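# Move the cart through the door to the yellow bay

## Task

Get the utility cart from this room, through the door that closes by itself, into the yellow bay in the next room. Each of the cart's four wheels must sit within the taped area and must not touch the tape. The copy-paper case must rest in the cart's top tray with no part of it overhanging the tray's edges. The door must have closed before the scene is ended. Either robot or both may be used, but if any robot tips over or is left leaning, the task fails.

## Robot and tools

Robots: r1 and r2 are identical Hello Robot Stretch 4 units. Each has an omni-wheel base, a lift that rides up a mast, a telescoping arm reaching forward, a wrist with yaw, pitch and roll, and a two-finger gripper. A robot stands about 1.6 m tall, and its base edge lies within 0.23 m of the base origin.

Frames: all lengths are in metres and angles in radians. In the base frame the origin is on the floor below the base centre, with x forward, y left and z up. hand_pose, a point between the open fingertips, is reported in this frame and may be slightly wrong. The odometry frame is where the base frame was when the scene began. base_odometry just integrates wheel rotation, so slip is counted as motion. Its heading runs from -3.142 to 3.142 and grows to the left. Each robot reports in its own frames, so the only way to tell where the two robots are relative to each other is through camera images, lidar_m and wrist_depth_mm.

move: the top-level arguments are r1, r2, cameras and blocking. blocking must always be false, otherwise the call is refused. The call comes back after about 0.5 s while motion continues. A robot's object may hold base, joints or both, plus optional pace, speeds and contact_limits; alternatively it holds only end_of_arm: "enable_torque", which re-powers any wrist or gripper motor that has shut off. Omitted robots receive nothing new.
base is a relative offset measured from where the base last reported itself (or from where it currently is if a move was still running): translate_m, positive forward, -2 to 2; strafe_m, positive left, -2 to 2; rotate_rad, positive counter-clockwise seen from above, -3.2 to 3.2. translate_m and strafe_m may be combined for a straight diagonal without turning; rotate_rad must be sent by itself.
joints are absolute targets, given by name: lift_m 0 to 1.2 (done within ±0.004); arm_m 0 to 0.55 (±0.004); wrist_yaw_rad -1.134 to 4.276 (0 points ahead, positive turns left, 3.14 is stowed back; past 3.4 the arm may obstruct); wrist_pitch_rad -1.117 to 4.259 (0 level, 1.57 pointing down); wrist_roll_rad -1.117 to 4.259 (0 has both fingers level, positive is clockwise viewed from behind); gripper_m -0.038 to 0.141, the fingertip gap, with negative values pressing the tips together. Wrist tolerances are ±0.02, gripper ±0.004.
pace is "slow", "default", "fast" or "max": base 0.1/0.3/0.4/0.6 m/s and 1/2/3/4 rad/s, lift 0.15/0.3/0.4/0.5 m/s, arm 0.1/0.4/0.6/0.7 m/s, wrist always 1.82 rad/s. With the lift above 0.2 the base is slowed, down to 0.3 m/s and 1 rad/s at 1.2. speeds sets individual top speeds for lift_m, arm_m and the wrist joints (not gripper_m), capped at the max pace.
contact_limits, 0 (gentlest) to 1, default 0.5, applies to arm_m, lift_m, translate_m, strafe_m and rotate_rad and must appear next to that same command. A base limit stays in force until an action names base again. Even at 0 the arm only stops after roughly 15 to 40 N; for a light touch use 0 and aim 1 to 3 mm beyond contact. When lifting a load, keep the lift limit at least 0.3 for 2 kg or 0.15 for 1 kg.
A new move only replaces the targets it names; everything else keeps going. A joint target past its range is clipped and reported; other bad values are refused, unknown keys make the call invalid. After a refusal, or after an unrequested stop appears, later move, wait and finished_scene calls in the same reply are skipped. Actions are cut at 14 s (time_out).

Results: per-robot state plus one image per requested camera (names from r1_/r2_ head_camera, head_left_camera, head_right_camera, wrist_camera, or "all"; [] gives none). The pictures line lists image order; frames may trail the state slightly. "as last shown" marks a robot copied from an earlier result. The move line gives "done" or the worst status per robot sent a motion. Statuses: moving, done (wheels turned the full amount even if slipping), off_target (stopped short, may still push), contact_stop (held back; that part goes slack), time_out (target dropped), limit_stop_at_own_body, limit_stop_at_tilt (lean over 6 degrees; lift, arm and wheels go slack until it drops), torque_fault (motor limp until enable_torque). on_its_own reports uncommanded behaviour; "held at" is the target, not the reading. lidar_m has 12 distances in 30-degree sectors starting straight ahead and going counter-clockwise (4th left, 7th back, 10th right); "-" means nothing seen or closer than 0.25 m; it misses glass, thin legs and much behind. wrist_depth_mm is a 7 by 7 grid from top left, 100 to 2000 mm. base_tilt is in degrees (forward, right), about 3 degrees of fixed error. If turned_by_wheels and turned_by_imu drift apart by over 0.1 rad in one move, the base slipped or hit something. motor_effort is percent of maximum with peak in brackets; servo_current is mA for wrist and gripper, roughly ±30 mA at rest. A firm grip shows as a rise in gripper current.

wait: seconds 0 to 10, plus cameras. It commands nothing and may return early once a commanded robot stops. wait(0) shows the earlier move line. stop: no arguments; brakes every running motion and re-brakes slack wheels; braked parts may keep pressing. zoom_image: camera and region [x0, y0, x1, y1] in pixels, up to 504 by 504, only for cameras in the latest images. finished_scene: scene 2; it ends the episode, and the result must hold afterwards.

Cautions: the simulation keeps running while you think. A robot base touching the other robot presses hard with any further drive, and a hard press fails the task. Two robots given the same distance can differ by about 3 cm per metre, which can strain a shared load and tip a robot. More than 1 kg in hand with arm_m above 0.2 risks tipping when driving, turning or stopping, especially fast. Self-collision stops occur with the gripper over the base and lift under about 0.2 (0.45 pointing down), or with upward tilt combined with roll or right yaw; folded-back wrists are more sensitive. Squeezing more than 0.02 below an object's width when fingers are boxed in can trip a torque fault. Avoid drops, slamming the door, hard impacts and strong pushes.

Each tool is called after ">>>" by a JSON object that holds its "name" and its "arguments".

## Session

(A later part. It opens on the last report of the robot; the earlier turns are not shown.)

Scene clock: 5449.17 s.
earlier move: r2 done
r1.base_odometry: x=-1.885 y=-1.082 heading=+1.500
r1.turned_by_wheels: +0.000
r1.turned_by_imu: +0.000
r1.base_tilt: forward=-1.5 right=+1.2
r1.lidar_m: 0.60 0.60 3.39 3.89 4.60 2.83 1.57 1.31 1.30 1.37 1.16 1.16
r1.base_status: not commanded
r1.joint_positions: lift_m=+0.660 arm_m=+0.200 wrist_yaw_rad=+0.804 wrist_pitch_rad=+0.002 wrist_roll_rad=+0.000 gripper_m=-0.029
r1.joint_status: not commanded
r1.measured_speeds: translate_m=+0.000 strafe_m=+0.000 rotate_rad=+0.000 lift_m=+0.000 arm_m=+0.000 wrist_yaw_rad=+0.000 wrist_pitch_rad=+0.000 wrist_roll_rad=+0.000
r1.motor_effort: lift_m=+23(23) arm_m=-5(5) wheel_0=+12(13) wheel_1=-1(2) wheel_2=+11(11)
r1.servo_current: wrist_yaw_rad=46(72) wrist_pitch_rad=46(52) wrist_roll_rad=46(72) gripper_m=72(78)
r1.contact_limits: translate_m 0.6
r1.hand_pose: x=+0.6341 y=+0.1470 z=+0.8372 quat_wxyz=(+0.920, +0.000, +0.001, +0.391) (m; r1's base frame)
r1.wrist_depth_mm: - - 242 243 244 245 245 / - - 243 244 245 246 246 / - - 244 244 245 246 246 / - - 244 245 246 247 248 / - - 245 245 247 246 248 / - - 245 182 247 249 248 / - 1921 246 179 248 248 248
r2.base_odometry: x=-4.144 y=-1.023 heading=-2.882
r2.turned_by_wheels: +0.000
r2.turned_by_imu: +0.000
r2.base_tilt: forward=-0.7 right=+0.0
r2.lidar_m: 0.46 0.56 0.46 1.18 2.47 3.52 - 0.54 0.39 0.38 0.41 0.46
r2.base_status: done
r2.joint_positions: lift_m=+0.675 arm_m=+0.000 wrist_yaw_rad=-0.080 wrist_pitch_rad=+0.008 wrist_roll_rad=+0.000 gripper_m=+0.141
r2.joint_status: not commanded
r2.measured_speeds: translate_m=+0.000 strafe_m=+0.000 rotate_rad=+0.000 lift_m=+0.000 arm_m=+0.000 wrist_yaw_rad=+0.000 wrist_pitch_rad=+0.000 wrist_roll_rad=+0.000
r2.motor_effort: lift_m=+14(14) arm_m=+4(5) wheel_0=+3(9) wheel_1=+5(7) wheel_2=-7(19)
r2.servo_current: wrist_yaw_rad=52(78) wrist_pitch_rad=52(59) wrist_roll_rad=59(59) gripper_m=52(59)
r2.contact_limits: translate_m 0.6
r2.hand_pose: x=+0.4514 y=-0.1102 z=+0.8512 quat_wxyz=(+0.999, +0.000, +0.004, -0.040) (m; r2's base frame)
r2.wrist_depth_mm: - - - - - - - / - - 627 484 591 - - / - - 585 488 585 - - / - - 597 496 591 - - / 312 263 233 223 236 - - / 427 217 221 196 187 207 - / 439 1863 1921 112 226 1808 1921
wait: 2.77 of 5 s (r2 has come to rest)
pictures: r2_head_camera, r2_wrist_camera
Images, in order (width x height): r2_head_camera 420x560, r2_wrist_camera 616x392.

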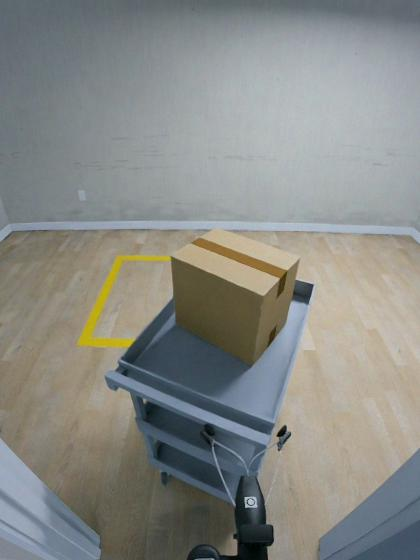

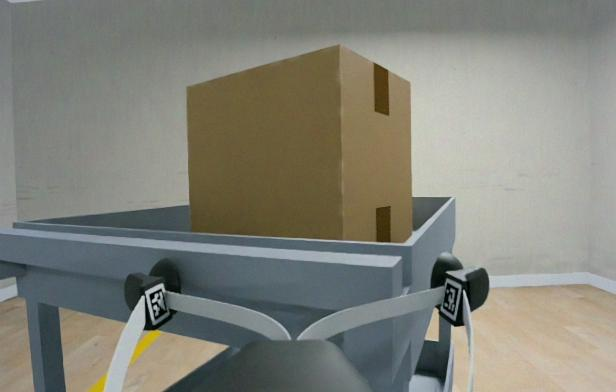

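>>> {"name": "move", "arguments": {"blocking": false, "cameras": [], "r2": {"base": {"translate_m": -0.11}, "pace": "slow"}}}

>>> {"name": "wait", "arguments": {"seconds": 4, "cameras": []}}

>>> {"name": "move", "arguments": {"blocking": false, "cameras": [], "r2": {"base": {"strafe_m": 0.06}, "pace": "slow"}}}

>>> {"name": "wait", "arguments": {"seconds": 4, "cameras": ["r2_head_camera", "r2_wrist_camera"]}}

>>> {"name": "zoom_image", "arguments": {"camera": "r2_head_camera", "region": [80, 220, 380, 520]}}

Scene clock: 5503.87 s.
move: r2 moving
r1.base_odometry: x=-1.885 y=-1.082 heading=+1.500
r1.turned_by_wheels: +0.000
r1.turned_by_imu: +0.000
r1.base_tilt: forward=-1.6 right=+1.3
r1.lidar_m: 0.58 0.61 3.38 3.90 4.61 2.88 1.58 1.30 1.31 1.37 1.15 1.15
r1.base_status: not commanded
r1.joint_positions: lift_m=+0.660 arm_m=+0.200 wrist_yaw_rad=+0.804 wrist_pitch_rad=+0.002 wrist_roll_rad=+0.000 gripper_m=-0.029
r1.joint_status: not commanded
r1.measured_speeds: translate_m=+0.000 strafe_m=+0.000 rotate_rad=+0.000 lift_m=+0.000 arm_m=+0.000 wrist_yaw_rad=+0.000 wrist_pitch_rad=+0.000 wrist_roll_rad=+0.000
r1.motor_effort: lift_m=+23(23) arm_m=-5(5) wheel_0=+12(13) wheel_1=-2(2) wheel_2=+11(11)
r1.servo_current: wrist_yaw_rad=65(65) wrist_pitch_rad=46(52) wrist_roll_rad=39(52) gripper_m=72(78)
r1.contact_limits: translate_m 0.6
r1.hand_pose: x=+0.6341 y=+0.1470 z=+0.8372 quat_wxyz=(+0.920, +0.000, +0.001, +0.391) (m; r1's base frame)
r1.wrist_depth_mm: - - 243 244 243 245 245 / - - 243 244 244 245 245 / - - 244 244 246 246 246 / - - 243 245 246 247 247 / - - 245 246 248 247 248 / - - 245 182 247 247 249 / - 1921 246 179 247 248 249
r2.base_odometry: x=-4.132 y=-1.020 heading=-2.882
r2.turned_by_wheels: +0.000
r2.turned_by_imu: +0.000
r2.base_tilt: forward=-0.7 right=+0.0
r2.lidar_m: 0.48 0.58 0.48 1.26 2.52 3.56 - 0.57 0.40 0.37 0.41 0.47
r2.base_status: translate_m moving
r2.joint_positions: lift_m=+0.675 arm_m=+0.000 wrist_yaw_rad=-0.078 wrist_pitch_rad=+0.008 wrist_roll_rad=+0.000 gripper_m=+0.141
r2.joint_status: not commanded
r2.measured_speeds: translate_m=-0.048 strafe_m=+0.000 rotate_rad=+0.001 lift_m=+0.000 arm_m=+0.000 wrist_yaw_rad=+0.000 wrist_pitch_rad=+0.000 wrist_roll_rad=+0.000
r2.motor_effort: lift_m=+14(14) arm_m=+4(4) wheel_0=-1(10) wheel_1=-8(8) wheel_2=+8(9)
r2.servo_current: wrist_yaw_rad=59(65) wrist_pitch_rad=46(59) wrist_roll_rad=39(52) gripper_m=46(59)
r2.hand_pose: x=+0.4516 y=-0.1096 z=+0.8512 quat_wxyz=(+0.999, +0.000, +0.004, -0.039) (m; r2's base frame)
r2.wrist_depth_mm: - - - - - - - / - - 647 492 647 - - / - - 603 500 603 - - / - - 615 504 603 - - / 351 274 242 223 218 - - / 445 357 235 202 197 - - / 455 1863 1983 112 - 1863 1921
pictures: none
No camera images: "cameras" was empty.

Scene clock: 5505.77 s.
earlier move: r2 done
r1.base_odometry: x=-1.885 y=-1.082 heading=+1.500
r1.turned_by_wheels: +0.000
r1.turned_by_imu: +0.000
r1.base_tilt: forward=-1.6 right=+1.2
r1.lidar_m: 0.58 0.61 3.38 3.89 4.61 2.82 1.56 1.31 1.31 1.37 1.14 1.16
r1.base_status: not commanded
r1.joint_positions: lift_m=+0.660 arm_m=+0.200 wrist_yaw_rad=+0.804 wrist_pitch_rad=+0.002 wrist_roll_rad=+0.000 gripper_m=-0.029
r1.joint_status: not commanded
r1.measured_speeds: translate_m=+0.000 strafe_m=+0.000 rotate_rad=+0.000 lift_m=+0.000 arm_m=+0.000 wrist_yaw_rad=+0.000 wrist_pitch_rad=+0.000 wrist_roll_rad=+0.000
r1.motor_effort: lift_m=+23(23) arm_m=-4(5) wheel_0=+13(13) wheel_1=-2(2) wheel_2=+11(11)
r1.servo_current: wrist_yaw_rad=26(72) wrist_pitch_rad=52(52) wrist_roll_rad=59(65) gripper_m=72(85)
r1.contact_limits: translate_m 0.6
r1.hand_pose: x=+0.6341 y=+0.1470 z=+0.8372 quat_wxyz=(+0.920, +0.000, +0.001, +0.391) (m; r1's base frame)
r1.wrist_depth_mm: - - 242 243 245 245 245 / - - 243 244 245 246 246 / - - 243 244 245 245 246 / - - 244 244 245 247 247 / - - 245 245 246 247 247 / - - 245 182 247 247 249 / - 1921 246 179 248 249 249
r2.base_odometry: x=-4.038 y=-0.995 heading=-2.883
r2.turned_by_wheels: +0.000
r2.turned_by_imu: +0.000
r2.base_tilt: forward=-0.7 right=+0.1
r2.lidar_m: 0.52 0.58 0.53 1.73 2.48 3.58 - 0.54 0.38 0.35 0.38 0.48
r2.base_status: done
r2.joint_positions: lift_m=+0.675 arm_m=+0.000 wrist_yaw_rad=-0.078 wrist_pitch_rad=+0.008 wrist_roll_rad=+0.000 gripper_m=+0.141
r2.joint_status: not commanded
r2.measured_speeds: translate_m=+0.000 strafe_m=+0.000 rotate_rad=+0.000 lift_m=+0.000 arm_m=+0.000 wrist_yaw_rad=+0.000 wrist_pitch_rad=+0.000 wrist_roll_rad=+0.000
r2.motor_effort: lift_m=+14(14) arm_m=+4(4) wheel_0=-3(10) wheel_1=-5(8) wheel_2=+4(11)
r2.servo_current: wrist_yaw_rad=39(65) wrist_pitch_rad=52(59) wrist_roll_rad=52(59) gripper_m=52(59)
r2.hand_pose: x=+0.4516 y=-0.1096 z=+0.8512 quat_wxyz=(+0.999, +0.000, +0.004, -0.039) (m; r2's base frame)
r2.wrist_depth_mm: - - - - - - - / - - - 627 - - - / - - 732 603 - - - / - - 732 603 707 - - / 530 449 355 317 433 - - / - 213 399 362 294 - - / 1921 1708 - 112 - 1808 1808
wait: 1.90 of 4 s (r2 has come to rest)
pictures: none
No camera images: "cameras" was empty.

Scene clock: 5506.27 s.
move: r2 moving
r1.base_odometry: x=-1.885 y=-1.082 heading=+1.500
r1.turned_by_wheels: +0.000
r1.turned_by_imu: +0.000
r1.base_tilt: forward=-1.6 right=+1.2
r1.lidar_m: 0.56 0.59 3.40 3.89 4.62 2.82 1.54 1.32 1.32 1.37 1.15 1.14
r1.base_status: not commanded
r1.joint_positions: lift_m=+0.660 arm_m=+0.200 wrist_yaw_rad=+0.804 wrist_pitch_rad=+0.002 wrist_roll_rad=+0.000 gripper_m=-0.029
r1.joint_status: not commanded
r1.measured_speeds: translate_m=+0.000 strafe_m=+0.000 rotate_rad=+0.000 lift_m=+0.000 arm_m=+0.000 wrist_yaw_rad=+0.000 wrist_pitch_rad=+0.000 wrist_roll_rad=+0.000
r1.motor_effort: lift_m=+23(23) arm_m=-5(5) wheel_0=+12(13) wheel_1=-1(2) wheel_2=+11(11)
r1.servo_current: wrist_yaw_rad=39(65) wrist_pitch_rad=46(59) wrist_roll_rad=39(59) gripper_m=78(78)
r1.contact_limits: translate_m 0.6
r1.hand_pose: x=+0.6341 y=+0.1470 z=+0.8372 quat_wxyz=(+0.920, +0.000, +0.001, +0.391) (m; r1's base frame)
r1.wrist_depth_mm: - - 242 243 244 245 245 / - - 242 244 245 245 246 / - - 244 244 245 246 246 / - - 245 245 246 246 247 / - - 245 245 246 247 247 / - - 245 182 247 248 248 / - 1921 246 179 248 249 249
r2.base_odometry: x=-4.034 y=-1.009 heading=-2.883
r2.turned_by_wheels: +0.000
r2.turned_by_imu: +0.000
r2.base_tilt: forward=-0.7 right=+0.1
r2.lidar_m: 0.52 0.56 0.51 1.69 2.47 3.53 - 0.59 0.42 0.39 0.41 0.54
r2.base_status: strafe_m moving
r2.joint_positions: lift_m=+0.675 arm_m=+0.000 wrist_yaw_rad=-0.078 wrist_pitch_rad=+0.008 wrist_roll_rad=+0.000 gripper_m=+0.141
r2.joint_status: not commanded
r2.measured_speeds: translate_m=+0.000 strafe_m=+0.057 rotate_rad=-0.001 lift_m=+0.000 arm_m=+0.000 wrist_yaw_rad=+0.000 wrist_pitch_rad=+0.000 wrist_roll_rad=+0.000
r2.motor_effort: lift_m=+14(14) arm_m=+4(4) wheel_0=-7(8) wheel_1=+8(9) wheel_2=+0(4)
r2.servo_current: wrist_yaw_rad=39(52) wrist_pitch_rad=52(52) wrist_roll_rad=39(52) gripper_m=52(52)
r2.hand_pose: x=+0.4516 y=-0.1096 z=+0.8512 quat_wxyz=(+0.999, +0.000, +0.004, -0.039) (m; r2's base frame)
r2.wrist_depth_mm: - - - - - - - / - - - 627 - - - / - - 741 603 732 - - / - - 732 615 691 - - / 535 424 362 320 314 - - / - 214 404 373 296 - - / 1983 1756 1983 112 - 1708 1808
pictures: none
No camera images: "cameras" was empty.

Scene clock: 5507.50 s.
earlier move: r2 done
r1.base_odometry: x=-1.885 y=-1.082 heading=+1.500
r1.turned_by_wheels: +0.000
r1.turned_by_imu: +0.000
r1.base_tilt: forward=-1.6 right=+1.2
r1.lidar_m: 0.56 0.61 3.39 3.88 4.60 2.83 1.54 1.32 1.33 1.39 1.15 1.15
r1.base_status: not commanded
r1.joint_positions: lift_m=+0.660 arm_m=+0.200 wrist_yaw_rad=+0.804 wrist_pitch_rad=+0.002 wrist_roll_rad=+0.000 gripper_m=-0.029
r1.joint_status: not commanded
r1.measured_speeds: translate_m=+0.000 strafe_m=+0.000 rotate_rad=+0.000 lift_m=+0.000 arm_m=+0.000 wrist_yaw_rad=+0.000 wrist_pitch_rad=+0.000 wrist_roll_rad=+0.000
r1.motor_effort: lift_m=+23(23) arm_m=-4(5) wheel_0=+13(13) wheel_1=-1(2) wheel_2=+11(11)
r1.servo_current: wrist_yaw_rad=46(72) wrist_pitch_rad=52(59) wrist_roll_rad=52(72) gripper_m=72(78)
r1.contact_limits: translate_m 0.6
r1.hand_pose: x=+0.6341 y=+0.1470 z=+0.8372 quat_wxyz=(+0.920, +0.000, +0.001, +0.391) (m; r1's base frame)
r1.wrist_depth_mm: - - 242 244 244 244 245 / - - 243 244 245 245 246 / - - 243 244 245 246 247 / - - 243 245 246 247 247 / - - 245 245 246 247 248 / - - 246 182 247 247 249 / - 1921 247 179 248 249 249
r2.base_odometry: x=-4.023 y=-1.053 heading=-2.882
r2.turned_by_wheels: +0.000
r2.turned_by_imu: +0.000
r2.base_tilt: forward=-0.7 right=+0.1
r2.lidar_m: 0.55 0.50 0.51 1.71 2.41 3.49 - 0.62 0.48 0.42 0.47 0.52
r2.base_status: done
r2.joint_positions: lift_m=+0.675 arm_m=+0.000 wrist_yaw_rad=-0.078 wrist_pitch_rad=+0.008 wrist_roll_rad=+0.000 gripper_m=+0.141
r2.joint_status: not commanded
r2.measured_speeds: translate_m=+0.000 strafe_m=+0.000 rotate_rad=+0.000 lift_m=+0.000 arm_m=+0.000 wrist_yaw_rad=+0.000 wrist_pitch_rad=+0.000 wrist_roll_rad=+0.000
r2.motor_effort: lift_m=+14(14) arm_m=+4(4) wheel_0=-3(11) wheel_1=+4(9) wheel_2=+0(4)
r2.servo_current: wrist_yaw_rad=52(59) wrist_pitch_rad=52(59) wrist_roll_rad=46(65) gripper_m=52(59)
r2.hand_pose: x=+0.4516 y=-0.1096 z=+0.8512 quat_wxyz=(+0.999, +0.000, +0.004, -0.039) (m; r2's base frame)
r2.wrist_depth_mm: - - - - - - - / - - - - 732 - - / - - - 640 640 - - / - - - 654 634 - - / - 492 430 349 307 - - / - 539 433 392 362 - - / 1983 1808 1983 112 370 1808 1808
wait: 1.23 of 4 s (r2 has come to rest)
pictures: r2_head_camera, r2_wrist_camera
Images, in order (width x height): r2_head_camera 420x560, r2_wrist_camera 616x392.

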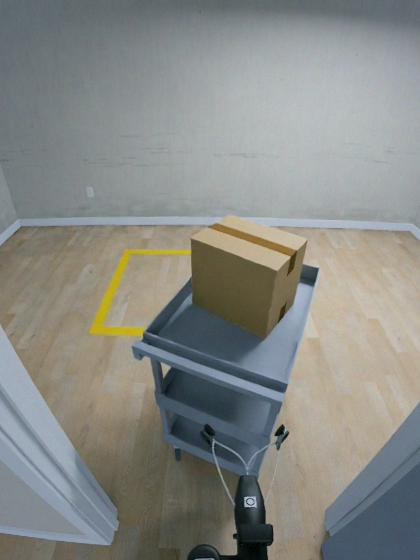

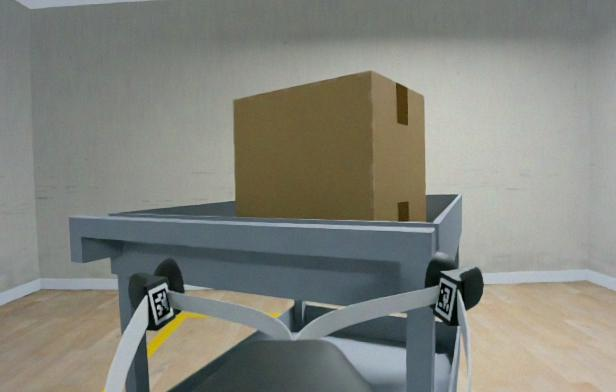

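Scaled by 1.680 from the camera's 420x560 image, which has a finer 1200x1600 frame.

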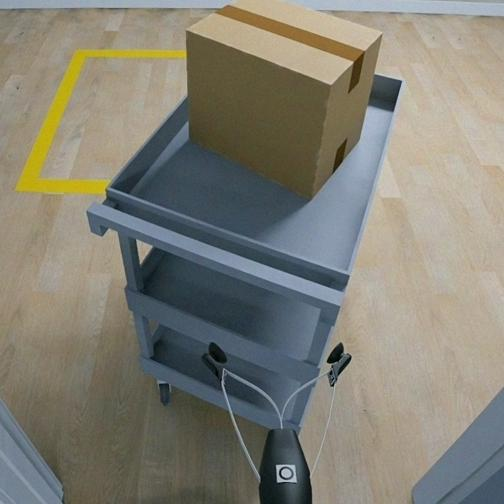

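>>> {"name": "move", "arguments": {"blocking": false, "cameras": ["r2_head_camera", "r2_wrist_camera"]}}

>>> {"name": "zoom_image", "arguments": {"camera": "r2_head_camera", "region": [80, 220, 380, 520]}}

Scene clock: 5538.00 s.
r1.base_odometry: x=-1.885 y=-1.082 heading=+1.500
r1.turned_by_wheels: +0.000
r1.turned_by_imu: +0.000
r1.base_tilt: forward=-1.6 right=+1.3
r1.lidar_m: 0.59 0.58 3.39 3.93 4.60 2.85 1.57 1.31 1.32 1.38 1.16 1.16
r1.base_status: not commanded
r1.joint_positions: lift_m=+0.660 arm_m=+0.200 wrist_yaw_rad=+0.804 wrist_pitch_rad=+0.002 wrist_roll_rad=+0.000 gripper_m=-0.029
r1.joint_status: not commanded
r1.measured_speeds: translate_m=+0.000 strafe_m=+0.000 rotate_rad=+0.000 lift_m=+0.000 arm_m=+0.000 wrist_yaw_rad=+0.000 wrist_pitch_rad=+0.000 wrist_roll_rad=+0.000
r1.motor_effort: lift_m=+23(23) arm_m=-4(5) wheel_0=+13(13) wheel_1=-2(2) wheel_2=+11(11)
r1.servo_current: wrist_yaw_rad=46(72) wrist_pitch_rad=39(59) wrist_roll_rad=52(72) gripper_m=72(78)
r1.contact_limits: translate_m 0.6
r1.hand_pose: x=+0.6341 y=+0.1470 z=+0.8372 quat_wxyz=(+0.920, +0.000, +0.001, +0.391) (m; r1's base frame)
r1.wrist_depth_mm: - - 242 243 244 245 245 / - - 243 244 244 246 247 / - - 244 245 245 245 246 / - - 245 246 246 247 247 / - - 245 245 247 247 248 / - - 245 182 246 248 248 / - 1983 246 179 247 249 249
r2.base_odometry: x=-4.023 y=-1.053 heading=-2.882
r2.turned_by_wheels: +0.000
r2.turned_by_imu: +0.000
r2.base_tilt: forward=-0.7 right=+0.1
r2.lidar_m: 0.53 0.51 0.50 1.75 2.41 3.50 - 0.65 0.45 0.42 0.47 0.53
r2.base_status: done
r2.joint_positions: lift_m=+0.675 arm_m=+0.000 wrist_yaw_rad=-0.078 wrist_pitch_rad=+0.008 wrist_roll_rad=+0.000 gripper_m=+0.141
r2.joint_status: not commanded
r2.measured_speeds: translate_m=+0.000 strafe_m=+0.000 rotate_rad=+0.000 lift_m=+0.000 arm_m=+0.000 wrist_yaw_rad=+0.000 wrist_pitch_rad=+0.000 wrist_roll_rad=+0.000
r2.motor_effort: lift_m=+14(14) arm_m=+4(4) wheel_0=-3(11) wheel_1=+3(9) wheel_2=+0(4)
r2.servo_current: wrist_yaw_rad=52(59) wrist_pitch_rad=52(59) wrist_roll_rad=39(65) gripper_m=46(59)
r2.hand_pose: x=+0.4516 y=-0.1096 z=+0.8512 quat_wxyz=(+0.999, +0.000, +0.004, -0.039) (m; r2's base frame)
r2.wrist_depth_mm: - - - - - - - / - - - - 741 - - / - - - 640 640 - - / - - - 654 640 - - / - 492 430 347 309 - - / - 539 433 392 366 - - / 1983 1808 1921 112 368 1808 1863
pictures: r2_head_camera, r2_wrist_camera
Images, in order (width x height): r2_head_camera 420x560, r2_wrist_camera 616x392.

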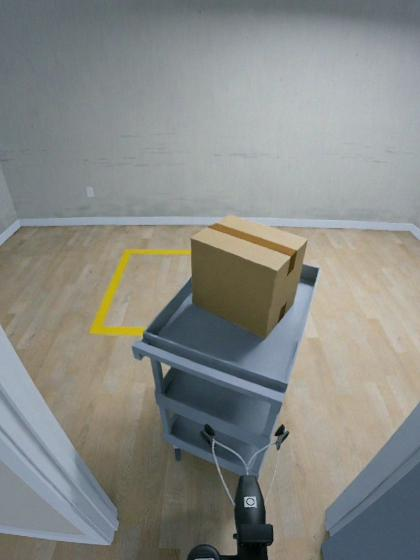

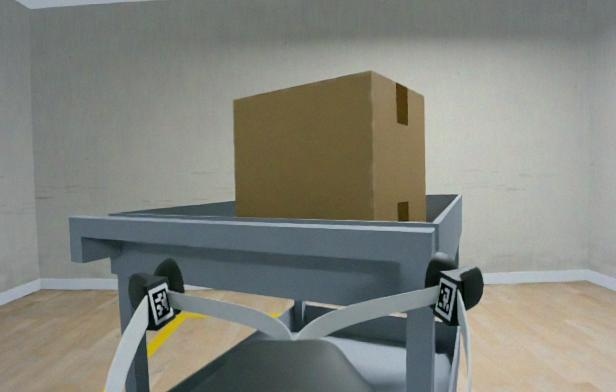

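Scaled by 1.680 from the camera's 420x560 image, which has a finer 1200x1600 frame.

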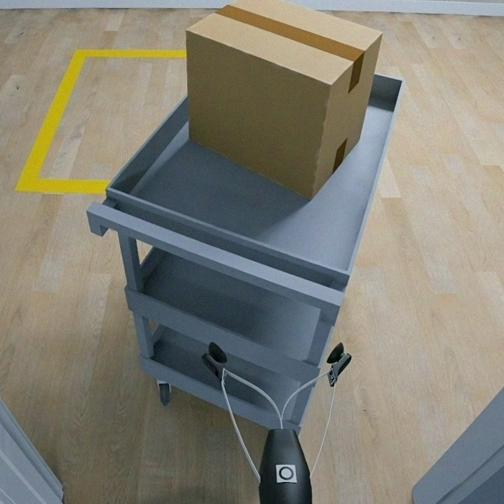

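>>> {"name": "move", "arguments": {"blocking": false, "cameras": [], "r2": {"base": {"translate_m": 0.22, "strafe_m": -0.05}, "pace": "slow", "contact_limits": {"translate_m": 0.6}}}}

>>> {"name": "wait", "arguments": {"seconds": 6, "cameras": ["r2_head_camera", "r2_wrist_camera"]}}

>>> {"name": "zoom_image", "arguments": {"camera": "r2_head_camera", "region": [80, 220, 380, 520]}}

Scene clock: 5557.47 s.
move: r2 moving
r1.base_odometry: x=-1.885 y=-1.082 heading=+1.500
r1.turned_by_wheels: +0.000
r1.turned_by_imu: +0.000
r1.base_tilt: forward=-1.6 right=+1.3
r1.lidar_m: 0.59 0.60 3.40 3.88 4.62 2.85 1.55 1.32 1.33 1.35 1.17 1.15
r1.base_status: not commanded
r1.joint_positions: lift_m=+0.660 arm_m=+0.200 wrist_yaw_rad=+0.804 wrist_pitch_rad=+0.002 wrist_roll_rad=+0.000 gripper_m=-0.029
r1.joint_status: not commanded
r1.measured_speeds: translate_m=+0.000 strafe_m=+0.000 rotate_rad=+0.000 lift_m=+0.000 arm_m=+0.000 wrist_yaw_rad=+0.000 wrist_pitch_rad=+0.000 wrist_roll_rad=+0.000
r1.motor_effort: lift_m=+23(23) arm_m=-5(5) wheel_0=+12(13) wheel_1=-2(2) wheel_2=+11(11)
r1.servo_current: wrist_yaw_rad=39(72) wrist_pitch_rad=39(46) wrist_roll_rad=39(59) gripper_m=72(78)
r1.contact_limits: translate_m 0.6
r1.hand_pose: x=+0.6341 y=+0.1470 z=+0.8372 quat_wxyz=(+0.920, +0.000, +0.001, +0.391) (m; r1's base frame)
r1.wrist_depth_mm: - - 242 243 244 245 246 / - - 243 244 245 246 246 / - - 243 245 245 246 247 / - - 244 246 247 246 247 / - - 245 245 246 247 248 / - - 246 183 247 248 248 / - 1921 246 179 248 248 249
r2.base_odometry: x=-4.035 y=-1.053 heading=-2.882
r2.turned_by_wheels: +0.000
r2.turned_by_imu: +0.001
r2.base_tilt: forward=-0.7 right=+0.0
r2.lidar_m: 0.52 0.50 0.49 1.66 2.42 3.47 - 0.61 0.48 0.42 0.48 0.52
r2.base_status: translate_m moving; strafe_m moving
r2.joint_positions: lift_m=+0.675 arm_m=+0.000 wrist_yaw_rad=-0.078 wrist_pitch_rad=+0.008 wrist_roll_rad=+0.000 gripper_m=+0.141
r2.joint_status: not commanded
r2.measured_speeds: translate_m=+0.048 strafe_m=-0.011 rotate_rad=+0.001 lift_m=+0.000 arm_m=+0.000 wrist_yaw_rad=+0.000 wrist_pitch_rad=+0.000 wrist_roll_rad=+0.000
r2.motor_effort: lift_m=+14(14) arm_m=+4(5) wheel_0=+7(8) wheel_1=+5(7) wheel_2=-8(9)
r2.servo_current: wrist_yaw_rad=46(52) wrist_pitch_rad=52(52) wrist_roll_rad=39(52) gripper_m=52(52)
r2.contact_limits: translate_m 0.6
r2.hand_pose: x=+0.4516 y=-0.1096 z=+0.8512 quat_wxyz=(+0.999, +0.000, +0.004, -0.039) (m; r2's base frame)
r2.wrist_depth_mm: - - - - - - - / - - - - 723 - - / - - - 634 627 - - / - - - 640 627 - - / - 445 418 336 298 - - / - 530 421 382 345 - - / 1983 1863 1983 112 353 1756 1863
pictures: none
No camera images: "cameras" was empty.

Scene clock: 5560.47 s.
earlier move: r2 done
r1.base_odometry: x=-1.885 y=-1.082 heading=+1.500
r1.turned_by_wheels: +0.000
r1.turned_by_imu: +0.000
r1.base_tilt: forward=-1.5 right=+1.2
r1.lidar_m: 0.60 0.58 3.39 3.89 4.60 2.85 1.53 1.30 1.28 1.37 1.16 1.13
r1.base_status: not commanded
r1.joint_positions: lift_m=+0.660 arm_m=+0.200 wrist_yaw_rad=+0.804 wrist_pitch_rad=+0.002 wrist_roll_rad=+0.000 gripper_m=-0.029
r1.joint_status: not commanded
r1.measured_speeds: translate_m=+0.000 strafe_m=+0.000 rotate_rad=+0.000 lift_m=+0.000 arm_m=+0.000 wrist_yaw_rad=+0.000 wrist_pitch_rad=+0.000 wrist_roll_rad=+0.000
r1.motor_effort: lift_m=+23(23) arm_m=-5(5) wheel_0=+12(13) wheel_1=-2(2) wheel_2=+11(11)
r1.servo_current: wrist_yaw_rad=39(72) wrist_pitch_rad=46(52) wrist_roll_rad=39(72) gripper_m=65(78)
r1.contact_limits: translate_m 0.6
r1.hand_pose: x=+0.6341 y=+0.1470 z=+0.8372 quat_wxyz=(+0.920, +0.000, +0.001, +0.391) (m; r1's base frame)
r1.wrist_depth_mm: - - 243 243 244 245 245 / - - 243 244 244 245 246 / - - 244 244 245 246 246 / - - 244 245 246 246 247 / - - 244 246 247 247 248 / - - 245 183 247 248 248 / - 1983 246 179 246 249 249
r2.base_odometry: x=-4.248 y=-1.061 heading=-2.882
r2.turned_by_wheels: +0.000
r2.turned_by_imu: +0.000
r2.base_tilt: forward=-0.7 right=+0.1
r2.lidar_m: 0.48 0.59 0.41 0.63 2.43 3.54 - 0.58 0.40 0.38 0.47 0.44
r2.base_status: done
r2.joint_positions: lift_m=+0.675 arm_m=+0.000 wrist_yaw_rad=-0.077 wrist_pitch_rad=+0.008 wrist_roll_rad=+0.000 gripper_m=+0.141
r2.joint_status: not commanded
r2.measured_speeds: translate_m=+0.000 strafe_m=+0.000 rotate_rad=+0.000 lift_m=+0.000 arm_m=+0.000 wrist_yaw_rad=+0.000 wrist_pitch_rad=+0.000 wrist_roll_rad=+0.000
r2.motor_effort: lift_m=+14(14) arm_m=+4(5) wheel_0=+6(12) wheel_1=+4(8) wheel_2=-6(16)
r2.servo_current: wrist_yaw_rad=46(65) wrist_pitch_rad=59(59) wrist_roll_rad=52(59) gripper_m=59(59)
r2.contact_limits: translate_m 0.6
r2.hand_pose: x=+0.4517 y=-0.1092 z=+0.8512 quat_wxyz=(+0.999, +0.000, +0.004, -0.038) (m; r2's base frame)
r2.wrist_depth_mm: - - - - - - - / - - - 488 512 - - / - - 634 488 521 - - / - - 640 496 521 - - / 343 266 225 247 459 - - / - 217 197 177 189 196 - / 1756 1863 1863 112 - 1756 1863
wait: 3.00 of 6 s (r2 has come to rest)
pictures: r2_head_camera, r2_wrist_camera
Images, in order (width x height): r2_head_camera 420x560, r2_wrist_camera 616x392.

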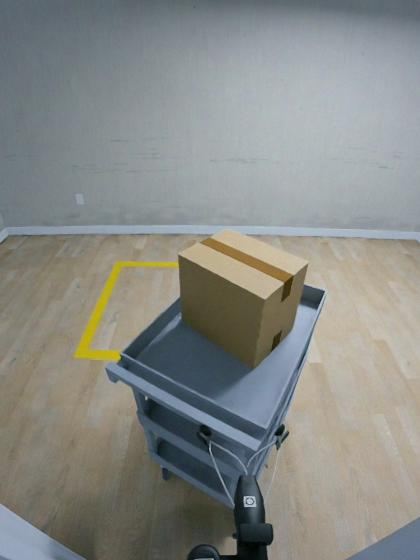

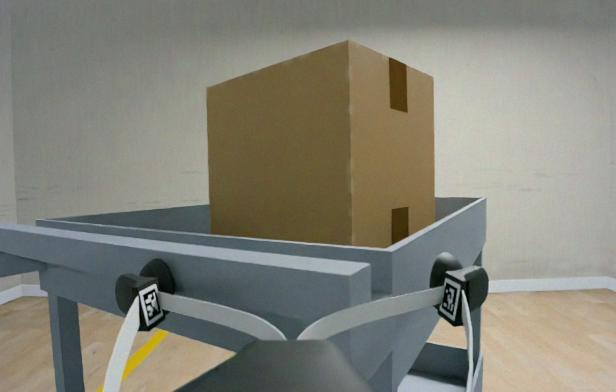

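Scaled by 1.680 from the camera's 420x560 image, which has a finer 1200x1600 frame.

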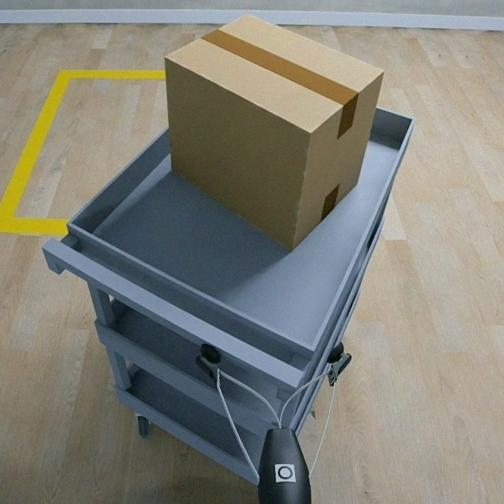

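>>> {"name": "move", "arguments": {"blocking": false, "cameras": [], "r2": {"joints": {"lift_m": 0.82}}}}

>>> {"name": "wait", "arguments": {"seconds": 3, "cameras": []}}

>>> {"name": "move", "arguments": {"blocking": false, "cameras": [], "r2": {"base": {"rotate_rad": -0.45}, "joints": {"gripper_m": 0.0}, "pace": "slow"}}}

>>> {"name": "wait", "arguments": {"seconds": 4, "cameras": ["r2_head_camera", "r2_wrist_camera"]}}

>>> {"name": "zoom_image", "arguments": {"camera": "r2_head_camera", "region": [80, 220, 380, 520]}}

Scene clock: 5669.53 s.
move: r2 moving
r1.base_odometry: x=-1.885 y=-1.082 heading=+1.500
r1.turned_by_wheels: +0.000
r1.turned_by_imu: +0.000
r1.base_tilt: forward=-1.5 right=+1.2
r1.lidar_m: 0.58 0.60 3.39 3.88 4.63 2.82 1.55 1.33 1.30 1.39 1.16 1.15
r1.base_status: not commanded
r1.joint_positions: lift_m=+0.660 arm_m=+0.200 wrist_yaw_rad=+0.804 wrist_pitch_rad=+0.002 wrist_roll_rad=+0.000 gripper_m=-0.029
r1.joint_status: not commanded
r1.measured_speeds: translate_m=+0.000 strafe_m=+0.000 rotate_rad=+0.000 lift_m=+0.000 arm_m=+0.000 wrist_yaw_rad=+0.000 wrist_pitch_rad=+0.000 wrist_roll_rad=+0.000
r1.motor_effort: lift_m=+23(23) arm_m=-4(5) wheel_0=+12(13) wheel_1=-2(2) wheel_2=+11(11)
r1.servo_current: wrist_yaw_rad=65(65) wrist_pitch_rad=33(52) wrist_roll_rad=46(52) gripper_m=72(78)
r1.contact_limits: translate_m 0.6
r1.hand_pose: x=+0.6341 y=+0.1470 z=+0.8372 quat_wxyz=(+0.920, +0.000, +0.001, +0.391) (m; r1's base frame)
r1.wrist_depth_mm: - - 243 244 244 244 246 / - - 243 245 245 245 246 / - - 244 245 245 246 246 / - - 244 244 246 247 246 / - - 244 246 246 247 247 / - - 245 182 246 247 248 / - 1921 246 179 248 248 248
r2.base_odometry: x=-4.248 y=-1.061 heading=-2.882
r2.turned_by_wheels: +0.000
r2.turned_by_imu: +0.000
r2.base_tilt: forward=-0.6 right=+0.0
r2.lidar_m: 0.46 0.55 0.40 0.66 2.47 3.56 - 0.57 0.39 0.38 0.47 0.44
r2.base_status: not commanded
r2.joint_positions: lift_m=+0.713 arm_m=+0.000 wrist_yaw_rad=-0.076 wrist_pitch_rad=+0.008 wrist_roll_rad=+0.000 gripper_m=+0.141
r2.joint_status: lift_m moving
r2.measured_speeds: translate_m=+0.000 strafe_m=+0.000 rotate_rad=+0.000 lift_m=+0.147 arm_m=+0.000 wrist_yaw_rad=+0.001 wrist_pitch_rad=+0.000 wrist_roll_rad=+0.000
r2.motor_effort: lift_m=+26(26) arm_m=+4(4) wheel_0=+6(7) wheel_1=+4(5) wheel_2=-6(6)
r2.servo_current: wrist_yaw_rad=39(52) wrist_pitch_rad=52(52) wrist_roll_rad=39(59) gripper_m=46(52)
r2.contact_limits: translate_m 0.6
r2.hand_pose: x=+0.4518 y=-0.1091 z=+0.8886 quat_wxyz=(+0.999, +0.000, +0.004, -0.038) (m; r2's base frame)
r2.wrist_depth_mm: - - - - - - - / - - - 521 615 - - / - - 627 488 517 - - / - - 634 496 521 - - / 442 362 597 500 504 - - / 421 216 219 246 266 202 - / 1808 1756 294 112 282 - 1921
pictures: none
No camera images: "cameras" was empty.

Scene clock: 5670.70 s.
earlier move: r2 done
r1.base_odometry: x=-1.885 y=-1.082 heading=+1.500
r1.turned_by_wheels: +0.000
r1.turned_by_imu: +0.000
r1.base_tilt: forward=-1.6 right=+1.2
r1.lidar_m: 0.60 0.60 3.40 3.89 4.63 2.84 1.58 1.31 1.30 1.36 1.15 1.15
r1.base_status: not commanded
r1.joint_positions: lift_m=+0.660 arm_m=+0.200 wrist_yaw_rad=+0.804 wrist_pitch_rad=+0.002 wrist_roll_rad=+0.000 gripper_m=-0.029
r1.joint_status: not commanded
r1.measured_speeds: translate_m=+0.000 strafe_m=+0.000 rotate_rad=+0.000 lift_m=+0.000 arm_m=+0.000 wrist_yaw_rad=+0.000 wrist_pitch_rad=+0.000 wrist_roll_rad=+0.000
r1.motor_effort: lift_m=+23(23) arm_m=-5(5) wheel_0=+12(13) wheel_1=-1(2) wheel_2=+11(11)
r1.servo_current: wrist_yaw_rad=52(72) wrist_pitch_rad=46(52) wrist_roll_rad=39(65) gripper_m=72(78)
r1.contact_limits: translate_m 0.6
r1.hand_pose: x=+0.6341 y=+0.1470 z=+0.8372 quat_wxyz=(+0.920, +0.000, +0.001, +0.391) (m; r1's base frame)
r1.wrist_depth_mm: - - 243 243 244 245 245 / - - 243 244 245 245 246 / - - 244 245 245 246 247 / - - 244 245 246 246 247 / - - 244 246 246 247 248 / - - 245 182 248 247 249 / - 1921 247 179 247 248 248
r2.base_odometry: x=-4.248 y=-1.061 heading=-2.882
r2.turned_by_wheels: +0.000
r2.turned_by_imu: +0.000
r2.base_tilt: forward=-0.7 right=+0.0
r2.lidar_m: 0.41 0.59 0.42 0.64 2.47 3.55 - 0.61 0.40 0.37 0.47 0.39
r2.base_status: not commanded
r2.joint_positions: lift_m=+0.820 arm_m=+0.000 wrist_yaw_rad=-0.076 wrist_pitch_rad=+0.008 wrist_roll_rad=+0.000 gripper_m=+0.141
r2.joint_status: all done
r2.measured_speeds: translate_m=+0.000 strafe_m=+0.000 rotate_rad=+0.000 lift_m=+0.000 arm_m=+0.000 wrist_yaw_rad=+0.000 wrist_pitch_rad=+0.000 wrist_roll_rad=+0.000
r2.motor_effort: lift_m=+21(28) arm_m=+4(4) wheel_0=+6(7) wheel_1=+4(5) wheel_2=-6(7)
r2.servo_current: wrist_yaw_rad=46(59) wrist_pitch_rad=46(59) wrist_roll_rad=59(59) gripper_m=52(59)
r2.contact_limits: translate_m 0.6
r2.hand_pose: x=+0.4518 y=-0.1091 z=+0.9956 quat_wxyz=(+0.999, +0.000, +0.004, -0.038) (m; r2's base frame)
r2.wrist_depth_mm: - - - - - - - / - - - - - - - / - - - - - - - / - - 634 492 525 - - / - - 640 496 504 - - / - 202 574 469 508 202 - / 410 397 - 112 512 1921 -
wait: 1.17 of 3 s (r2 has come to rest)
pictures: none
No camera images: "cameras" was empty.

Scene clock: 5671.20 s.
move: r2 moving
r1.base_odometry: x=-1.885 y=-1.082 heading=+1.500
r1.turned_by_wheels: +0.000
r1.turned_by_imu: +0.000
r1.base_tilt: forward=-1.6 right=+1.2
r1.lidar_m: 0.60 0.61 3.40 3.89 4.60 2.81 1.55 1.33 1.31 1.38 1.16 1.15
r1.base_status: not commanded
r1.joint_positions: lift_m=+0.660 arm_m=+0.200 wrist_yaw_rad=+0.804 wrist_pitch_rad=+0.002 wrist_roll_rad=+0.000 gripper_m=-0.029
r1.joint_status: not commanded
r1.measured_speeds: translate_m=+0.000 strafe_m=+0.000 rotate_rad=+0.000 lift_m=+0.000 arm_m=+0.000 wrist_yaw_rad=+0.000 wrist_pitch_rad=+0.000 wrist_roll_rad=+0.000
r1.motor_effort: lift_m=+23(23) arm_m=-4(5) wheel_0=+12(13) wheel_1=-2(2) wheel_2=+11(11)
r1.servo_current: wrist_yaw_rad=65(65) wrist_pitch_rad=39(46) wrist_roll_rad=52(52) gripper_m=72(78)
r1.contact_limits: translate_m 0.6
r1.hand_pose: x=+0.6341 y=+0.1470 z=+0.8372 quat_wxyz=(+0.920, +0.000, +0.001, +0.391) (m; r1's base frame)
r1.wrist_depth_mm: - - 243 243 244 245 245 / - - 243 243 244 246 246 / - - 243 245 245 246 246 / - - 245 245 245 246 247 / - - 244 246 246 247 248 / - - 245 182 247 247 248 / - 1921 245 179 247 248 250
r2.base_odometry: x=-4.248 y=-1.061 heading=-3.008
r2.turned_by_wheels: -0.126
r2.turned_by_imu: -0.122
r2.base_tilt: forward=-0.7 right=+0.0
r2.lidar_m: 0.37 0.53 0.42 0.42 2.36 3.12 - 0.66 0.44 0.39 0.41 0.58
r2.base_status: rotate_rad moving
r2.joint_positions: lift_m=+0.820 arm_m=+0.000 wrist_yaw_rad=-0.076 wrist_pitch_rad=+0.008 wrist_roll_rad=+0.000 gripper_m=+0.135
r2.joint_status: gripper_m moving
r2.measured_speeds: translate_m=+0.000 strafe_m=-0.001 rotate_rad=-0.489 lift_m=+0.000 arm_m=+0.000 wrist_yaw_rad=+0.000 wrist_pitch_rad=+0.000 wrist_roll_rad=+0.000
r2.motor_effort: lift_m=+21(21) arm_m=+4(4) wheel_0=+6(7) wheel_1=+9(9) wheel_2=+8(9)
r2.servo_current: wrist_yaw_rad=46(59) wrist_pitch_rad=46(52) wrist_roll_rad=52(52) gripper_m=65(72)
r2.hand_pose: x=+0.4518 y=-0.1091 z=+0.9956 quat_wxyz=(+0.999, +0.000, +0.004, -0.038) (m; r2's base frame)
r2.wrist_depth_mm: - - - - - - - / - - - - - - - / - - - - - - - / - - 549 480 - - - / - - 544 484 - - - / - 204 496 477 559 - - / 484 484 539 112 - - -
pictures: none
No camera images: "cameras" was empty.

Scene clock: 5675.20 s.
earlier move: r2 moving
r1.base_odometry: x=-1.885 y=-1.082 heading=+1.500
r1.turned_by_wheels: +0.000
r1.turned_by_imu: +0.000
r1.base_tilt: forward=-1.6 right=+1.2
r1.lidar_m: 0.59 0.60 3.40 3.92 4.62 2.86 1.56 1.30 1.31 1.36 1.16 1.15
r1.base_status: not commanded
r1.joint_positions: lift_m=+0.660 arm_m=+0.200 wrist_yaw_rad=+0.804 wrist_pitch_rad=+0.002 wrist_roll_rad=+0.000 gripper_m=-0.029
r1.joint_status: not commanded
r1.measured_speeds: translate_m=+0.000 strafe_m=+0.000 rotate_rad=+0.000 lift_m=+0.000 arm_m=+0.000 wrist_yaw_rad=+0.000 wrist_pitch_rad=+0.000 wrist_roll_rad=+0.000
r1.motor_effort: lift_m=+23(23) arm_m=-4(5) wheel_0=+12(13) wheel_1=-1(2) wheel_2=+11(11)
r1.servo_current: wrist_yaw_rad=46(78) wrist_pitch_rad=46(52) wrist_roll_rad=33(72) gripper_m=78(78)
r1.contact_limits: translate_m 0.6
r1.hand_pose: x=+0.6341 y=+0.1470 z=+0.8372 quat_wxyz=(+0.920, +0.000, +0.001, +0.391) (m; r1's base frame)
r1.wrist_depth_mm: - - 242 243 244 245 245 / - - 243 245 245 245 246 / - - 244 244 245 246 247 / - - 245 245 246 247 247 / - - 244 245 247 247 248 / - - 245 182 246 247 248 / - 1921 247 179 248 249 249
r2.base_odometry: x=-4.248 y=-1.061 heading=+2.952
r2.turned_by_wheels: -0.323
r2.turned_by_imu: -0.314
r2.base_tilt: forward=-0.7 right=+0.1
r2.lidar_m: 0.37 0.42 0.65 0.41 1.06 2.54 3.86 5.67 0.53 0.37 0.37 0.47
r2.base_status: done
r2.joint_positions: lift_m=+0.820 arm_m=+0.000 wrist_yaw_rad=-0.076 wrist_pitch_rad=+0.008 wrist_roll_rad=+0.000 gripper_m=+0.028
r2.joint_status: gripper_m moving
r2.measured_speeds: translate_m=+0.000 strafe_m=+0.000 rotate_rad=+0.000 lift_m=+0.000 arm_m=+0.000 wrist_yaw_rad=+0.000 wrist_pitch_rad=+0.000 wrist_roll_rad=+0.000
r2.motor_effort: lift_m=+21(21) arm_m=+4(4) wheel_0=+5(8) wheel_1=+3(9) wheel_2=+4(9)
r2.servo_current: wrist_yaw_rad=52(59) wrist_pitch_rad=46(59) wrist_roll_rad=46(59) gripper_m=85(111)
r2.hand_pose: x=+0.4518 y=-0.1091 z=+0.9956 quat_wxyz=(+0.999, +0.000, +0.004, -0.038) (m; r2's base frame)
r2.wrist_depth_mm: - - - - - - - / - - - - - - - / - - - - - - - / 466 500 - - - - - / 466 500 - - - - - / 477 492 189 213 188 - - / 480 455 - 112 - - 1983
wait: 4.00 s; no rest
pictures: r2_head_camera, r2_wrist_camera
Images, in order (width x height): r2_head_camera 420x560, r2_wrist_camera 616x392.

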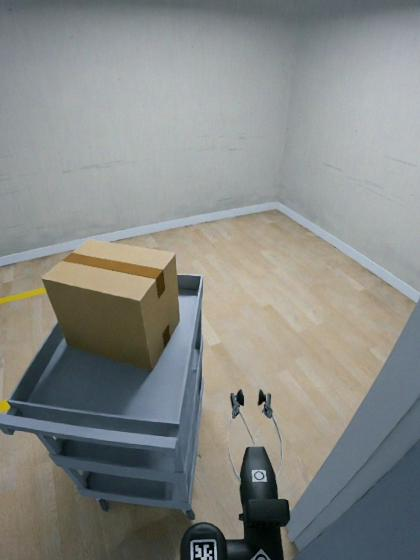

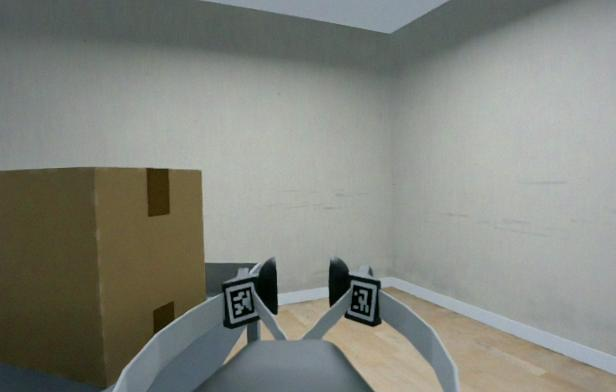

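Scaled by 1.680 from the camera's 420x560 image, which has a finer 1200x1600 frame.

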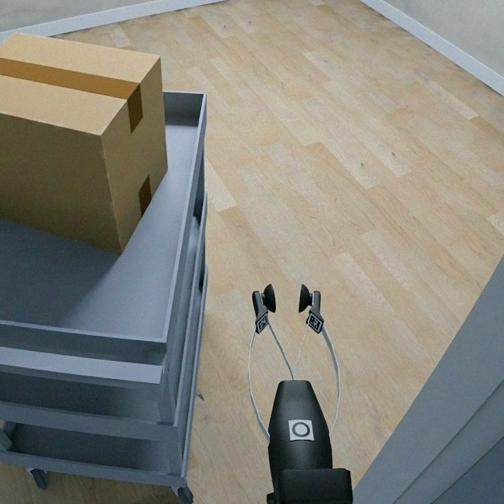

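>>> {"name": "move", "arguments": {"blocking": false, "cameras": [], "r2": {"joints": {"lift_m": 0.675, "arm_m": 0.55, "wrist_roll_rad": 1.57}, "speeds": {"arm_m": 0.2}, "contact_limits": {"arm_m": 0.2}}}}

>>> {"name": "wait", "arguments": {"seconds": 5, "cameras": ["r2_head_camera", "r2_wrist_camera"]}}

>>> {"name": "zoom_image", "arguments": {"camera": "r2_head_camera", "region": [80, 220, 380, 520]}}

Scene clock: 5714.37 s.
earlier move: r2 done
move: r2 moving
r1.base_odometry: x=-1.885 y=-1.082 heading=+1.500
r1.turned_by_wheels: +0.000
r1.turned_by_imu: +0.000
r1.base_tilt: forward=-1.6 right=+1.3
r1.lidar_m: 0.55 0.59 3.38 3.92 4.60 2.86 1.57 1.31 1.31 1.40 1.15 1.14
r1.base_status: not commanded
r1.joint_positions: lift_m=+0.660 arm_m=+0.200 wrist_yaw_rad=+0.804 wrist_pitch_rad=+0.002 wrist_roll_rad=+0.000 gripper_m=-0.029
r1.joint_status: not commanded
r1.measured_speeds: translate_m=+0.000 strafe_m=+0.000 rotate_rad=+0.000 lift_m=+0.000 arm_m=+0.000 wrist_yaw_rad=+0.000 wrist_pitch_rad=+0.000 wrist_roll_rad=+0.000
r1.motor_effort: lift_m=+23(23) arm_m=-5(5) wheel_0=+12(13) wheel_1=-2(2) wheel_2=+11(11)
r1.servo_current: wrist_yaw_rad=59(65) wrist_pitch_rad=39(52) wrist_roll_rad=59(59) gripper_m=72(72)
r1.contact_limits: translate_m 0.6
r1.hand_pose: x=+0.6341 y=+0.1470 z=+0.8372 quat_wxyz=(+0.920, +0.000, +0.001, +0.391) (m; r1's base frame)
r1.wrist_depth_mm: - - 243 243 244 245 245 / - - 243 244 245 246 246 / - - 243 244 245 246 246 / - - 244 245 246 246 247 / - - 245 245 246 247 247 / - - 244 182 247 247 248 / - 1863 246 179 247 248 250
r2.base_odometry: x=-4.248 y=-1.061 heading=+2.952
r2.turned_by_wheels: +0.000
r2.turned_by_imu: +0.001
r2.base_tilt: forward=-0.7 right=+0.1
r2.lidar_m: 0.39 0.41 0.62 0.43 1.04 2.54 3.93 5.65 0.52 0.40 0.38 0.47
r2.base_status: not commanded
r2.joint_positions: lift_m=+0.782 arm_m=+0.051 wrist_yaw_rad=-0.076 wrist_pitch_rad=+0.008 wrist_roll_rad=+0.588 gripper_m=+0.001
r2.joint_status: lift_m moving; arm_m moving; wrist_roll_rad moving; the others done
joint sent to its limit — r2.arm_m, upper limit.
r2.measured_speeds: translate_m=+0.000 strafe_m=+0.000 rotate_rad=+0.000 lift_m=-0.146 arm_m=+0.195 wrist_yaw_rad=+0.000 wrist_pitch_rad=+0.000 wrist_roll_rad=+1.820
r2.motor_effort: lift_m=+11(20) arm_m=+9(11) wheel_0=+5(6) wheel_1=+4(4) wheel_2=+4(5)
r2.servo_current: wrist_yaw_rad=46(59) wrist_pitch_rad=46(59) wrist_roll_rad=91(91) gripper_m=59(65)
r2.contact_limits: arm_m 0.2
r2.hand_pose: x=+0.5024 y=-0.1091 z=+0.9582 quat_wxyz=(+0.956, +0.290, -0.007, -0.038) (m; r2's base frame)
r2.wrist_depth_mm: - - - - - - - / - - - - - - - / - - - - - - - / - - - - - - - / - 549 - - - - 1863 / 404 459 189 193 184 1983 1499 / 415 397 - 112 - 1537 1308
pictures: none
No camera images: "cameras" was empty.

Scene clock: 5717.40 s.
earlier move: r2 done
r1.base_odometry: x=-1.885 y=-1.082 heading=+1.500
r1.turned_by_wheels: +0.000
r1.turned_by_imu: +0.000
r1.base_tilt: forward=-1.6 right=+1.3
r1.lidar_m: 0.60 0.60 3.40 3.88 4.62 2.83 1.60 1.31 1.32 1.37 1.15 1.14
r1.base_status: not commanded
r1.joint_positions: lift_m=+0.660 arm_m=+0.200 wrist_yaw_rad=+0.804 wrist_pitch_rad=+0.002 wrist_roll_rad=+0.000 gripper_m=-0.029
r1.joint_status: not commanded
r1.measured_speeds: translate_m=+0.000 strafe_m=+0.000 rotate_rad=+0.000 lift_m=+0.000 arm_m=+0.000 wrist_yaw_rad=+0.000 wrist_pitch_rad=+0.000 wrist_roll_rad=+0.000
r1.motor_effort: lift_m=+23(23) arm_m=-4(5) wheel_0=+12(13) wheel_1=-2(2) wheel_2=+11(11)
r1.servo_current: wrist_yaw_rad=46(65) wrist_pitch_rad=39(52) wrist_roll_rad=65(78) gripper_m=72(78)
r1.contact_limits: translate_m 0.6
r1.hand_pose: x=+0.6341 y=+0.1470 z=+0.8372 quat_wxyz=(+0.920, +0.000, +0.001, +0.391) (m; r1's base frame)
r1.wrist_depth_mm: - - 243 243 244 244 246 / - - 243 244 245 245 247 / - - 243 244 245 245 246 / - - 244 245 246 246 247 / - - 245 246 246 247 248 / - - 245 182 247 247 248 / - 1921 246 179 248 248 249
r2.base_odometry: x=-4.248 y=-1.061 heading=+2.951
r2.turned_by_wheels: -0.001
r2.turned_by_imu: -0.001
r2.base_tilt: forward=-0.7 right=+0.1
r2.lidar_m: 0.42 0.43 0.65 0.42 1.00 2.54 3.89 5.64 0.56 0.40 0.37 0.47
r2.base_status: not commanded
r2.joint_positions: lift_m=+0.675 arm_m=+0.547 wrist_yaw_rad=-0.076 wrist_pitch_rad=+0.008 wrist_roll_rad=+1.568 gripper_m=+0.001
r2.joint_status: all done
joint sent to its limit — r2.arm_m, upper limit.
r2.measured_speeds: translate_m=+0.000 strafe_m=+0.000 rotate_rad=+0.000 lift_m=+0.000 arm_m=+0.000 wrist_yaw_rad=+0.000 wrist_pitch_rad=+0.000 wrist_roll_rad=+0.000
r2.motor_effort: lift_m=+14(20) arm_m=+8(12) wheel_0=-3(6) wheel_1=+1(4) wheel_2=-4(5)
r2.servo_current: wrist_yaw_rad=52(65) wrist_pitch_rad=46(59) wrist_roll_rad=52(111) gripper_m=59(72)
r2.contact_limits: arm_m 0.2
r2.hand_pose: x=+0.9991 y=-0.1091 z=+0.8512 quat_wxyz=(+0.707, +0.706, -0.024, -0.030) (m; r2's base frame)
r2.wrist_depth_mm: - - - - - 1708 1182 / - - - - - 1708 1205 / - - - - - 1756 1205 / - - - - - 1756 1205 / - - - - - 1708 1229 / - - 190 195 183 1756 1229 / - - - 112 - 1464 1118
wait: 3.03 of 5 s (r2 has come to rest)
pictures: r2_head_camera, r2_wrist_camera
Images, in order (width x height): r2_head_camera 420x560, r2_wrist_camera 616x392.

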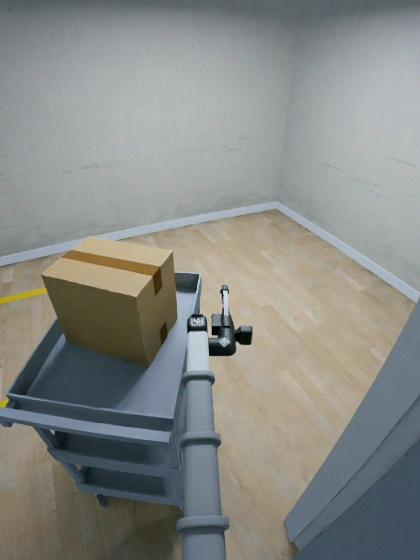

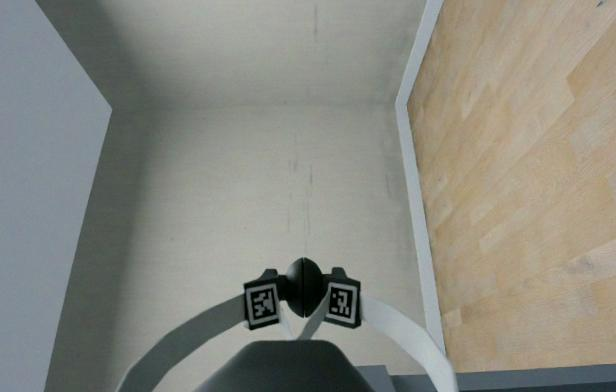

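Scaled by 1.680 from the camera's 420x560 image, which has a finer 1200x1600 frame.

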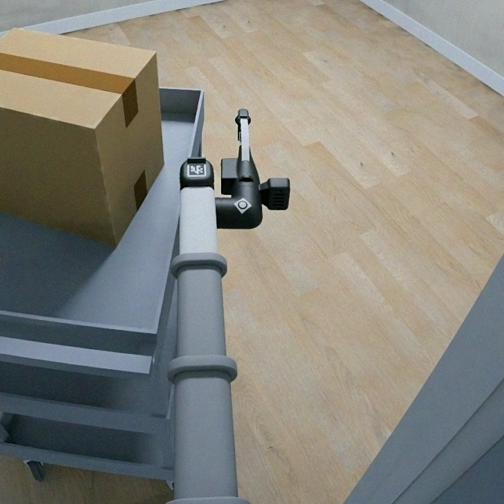

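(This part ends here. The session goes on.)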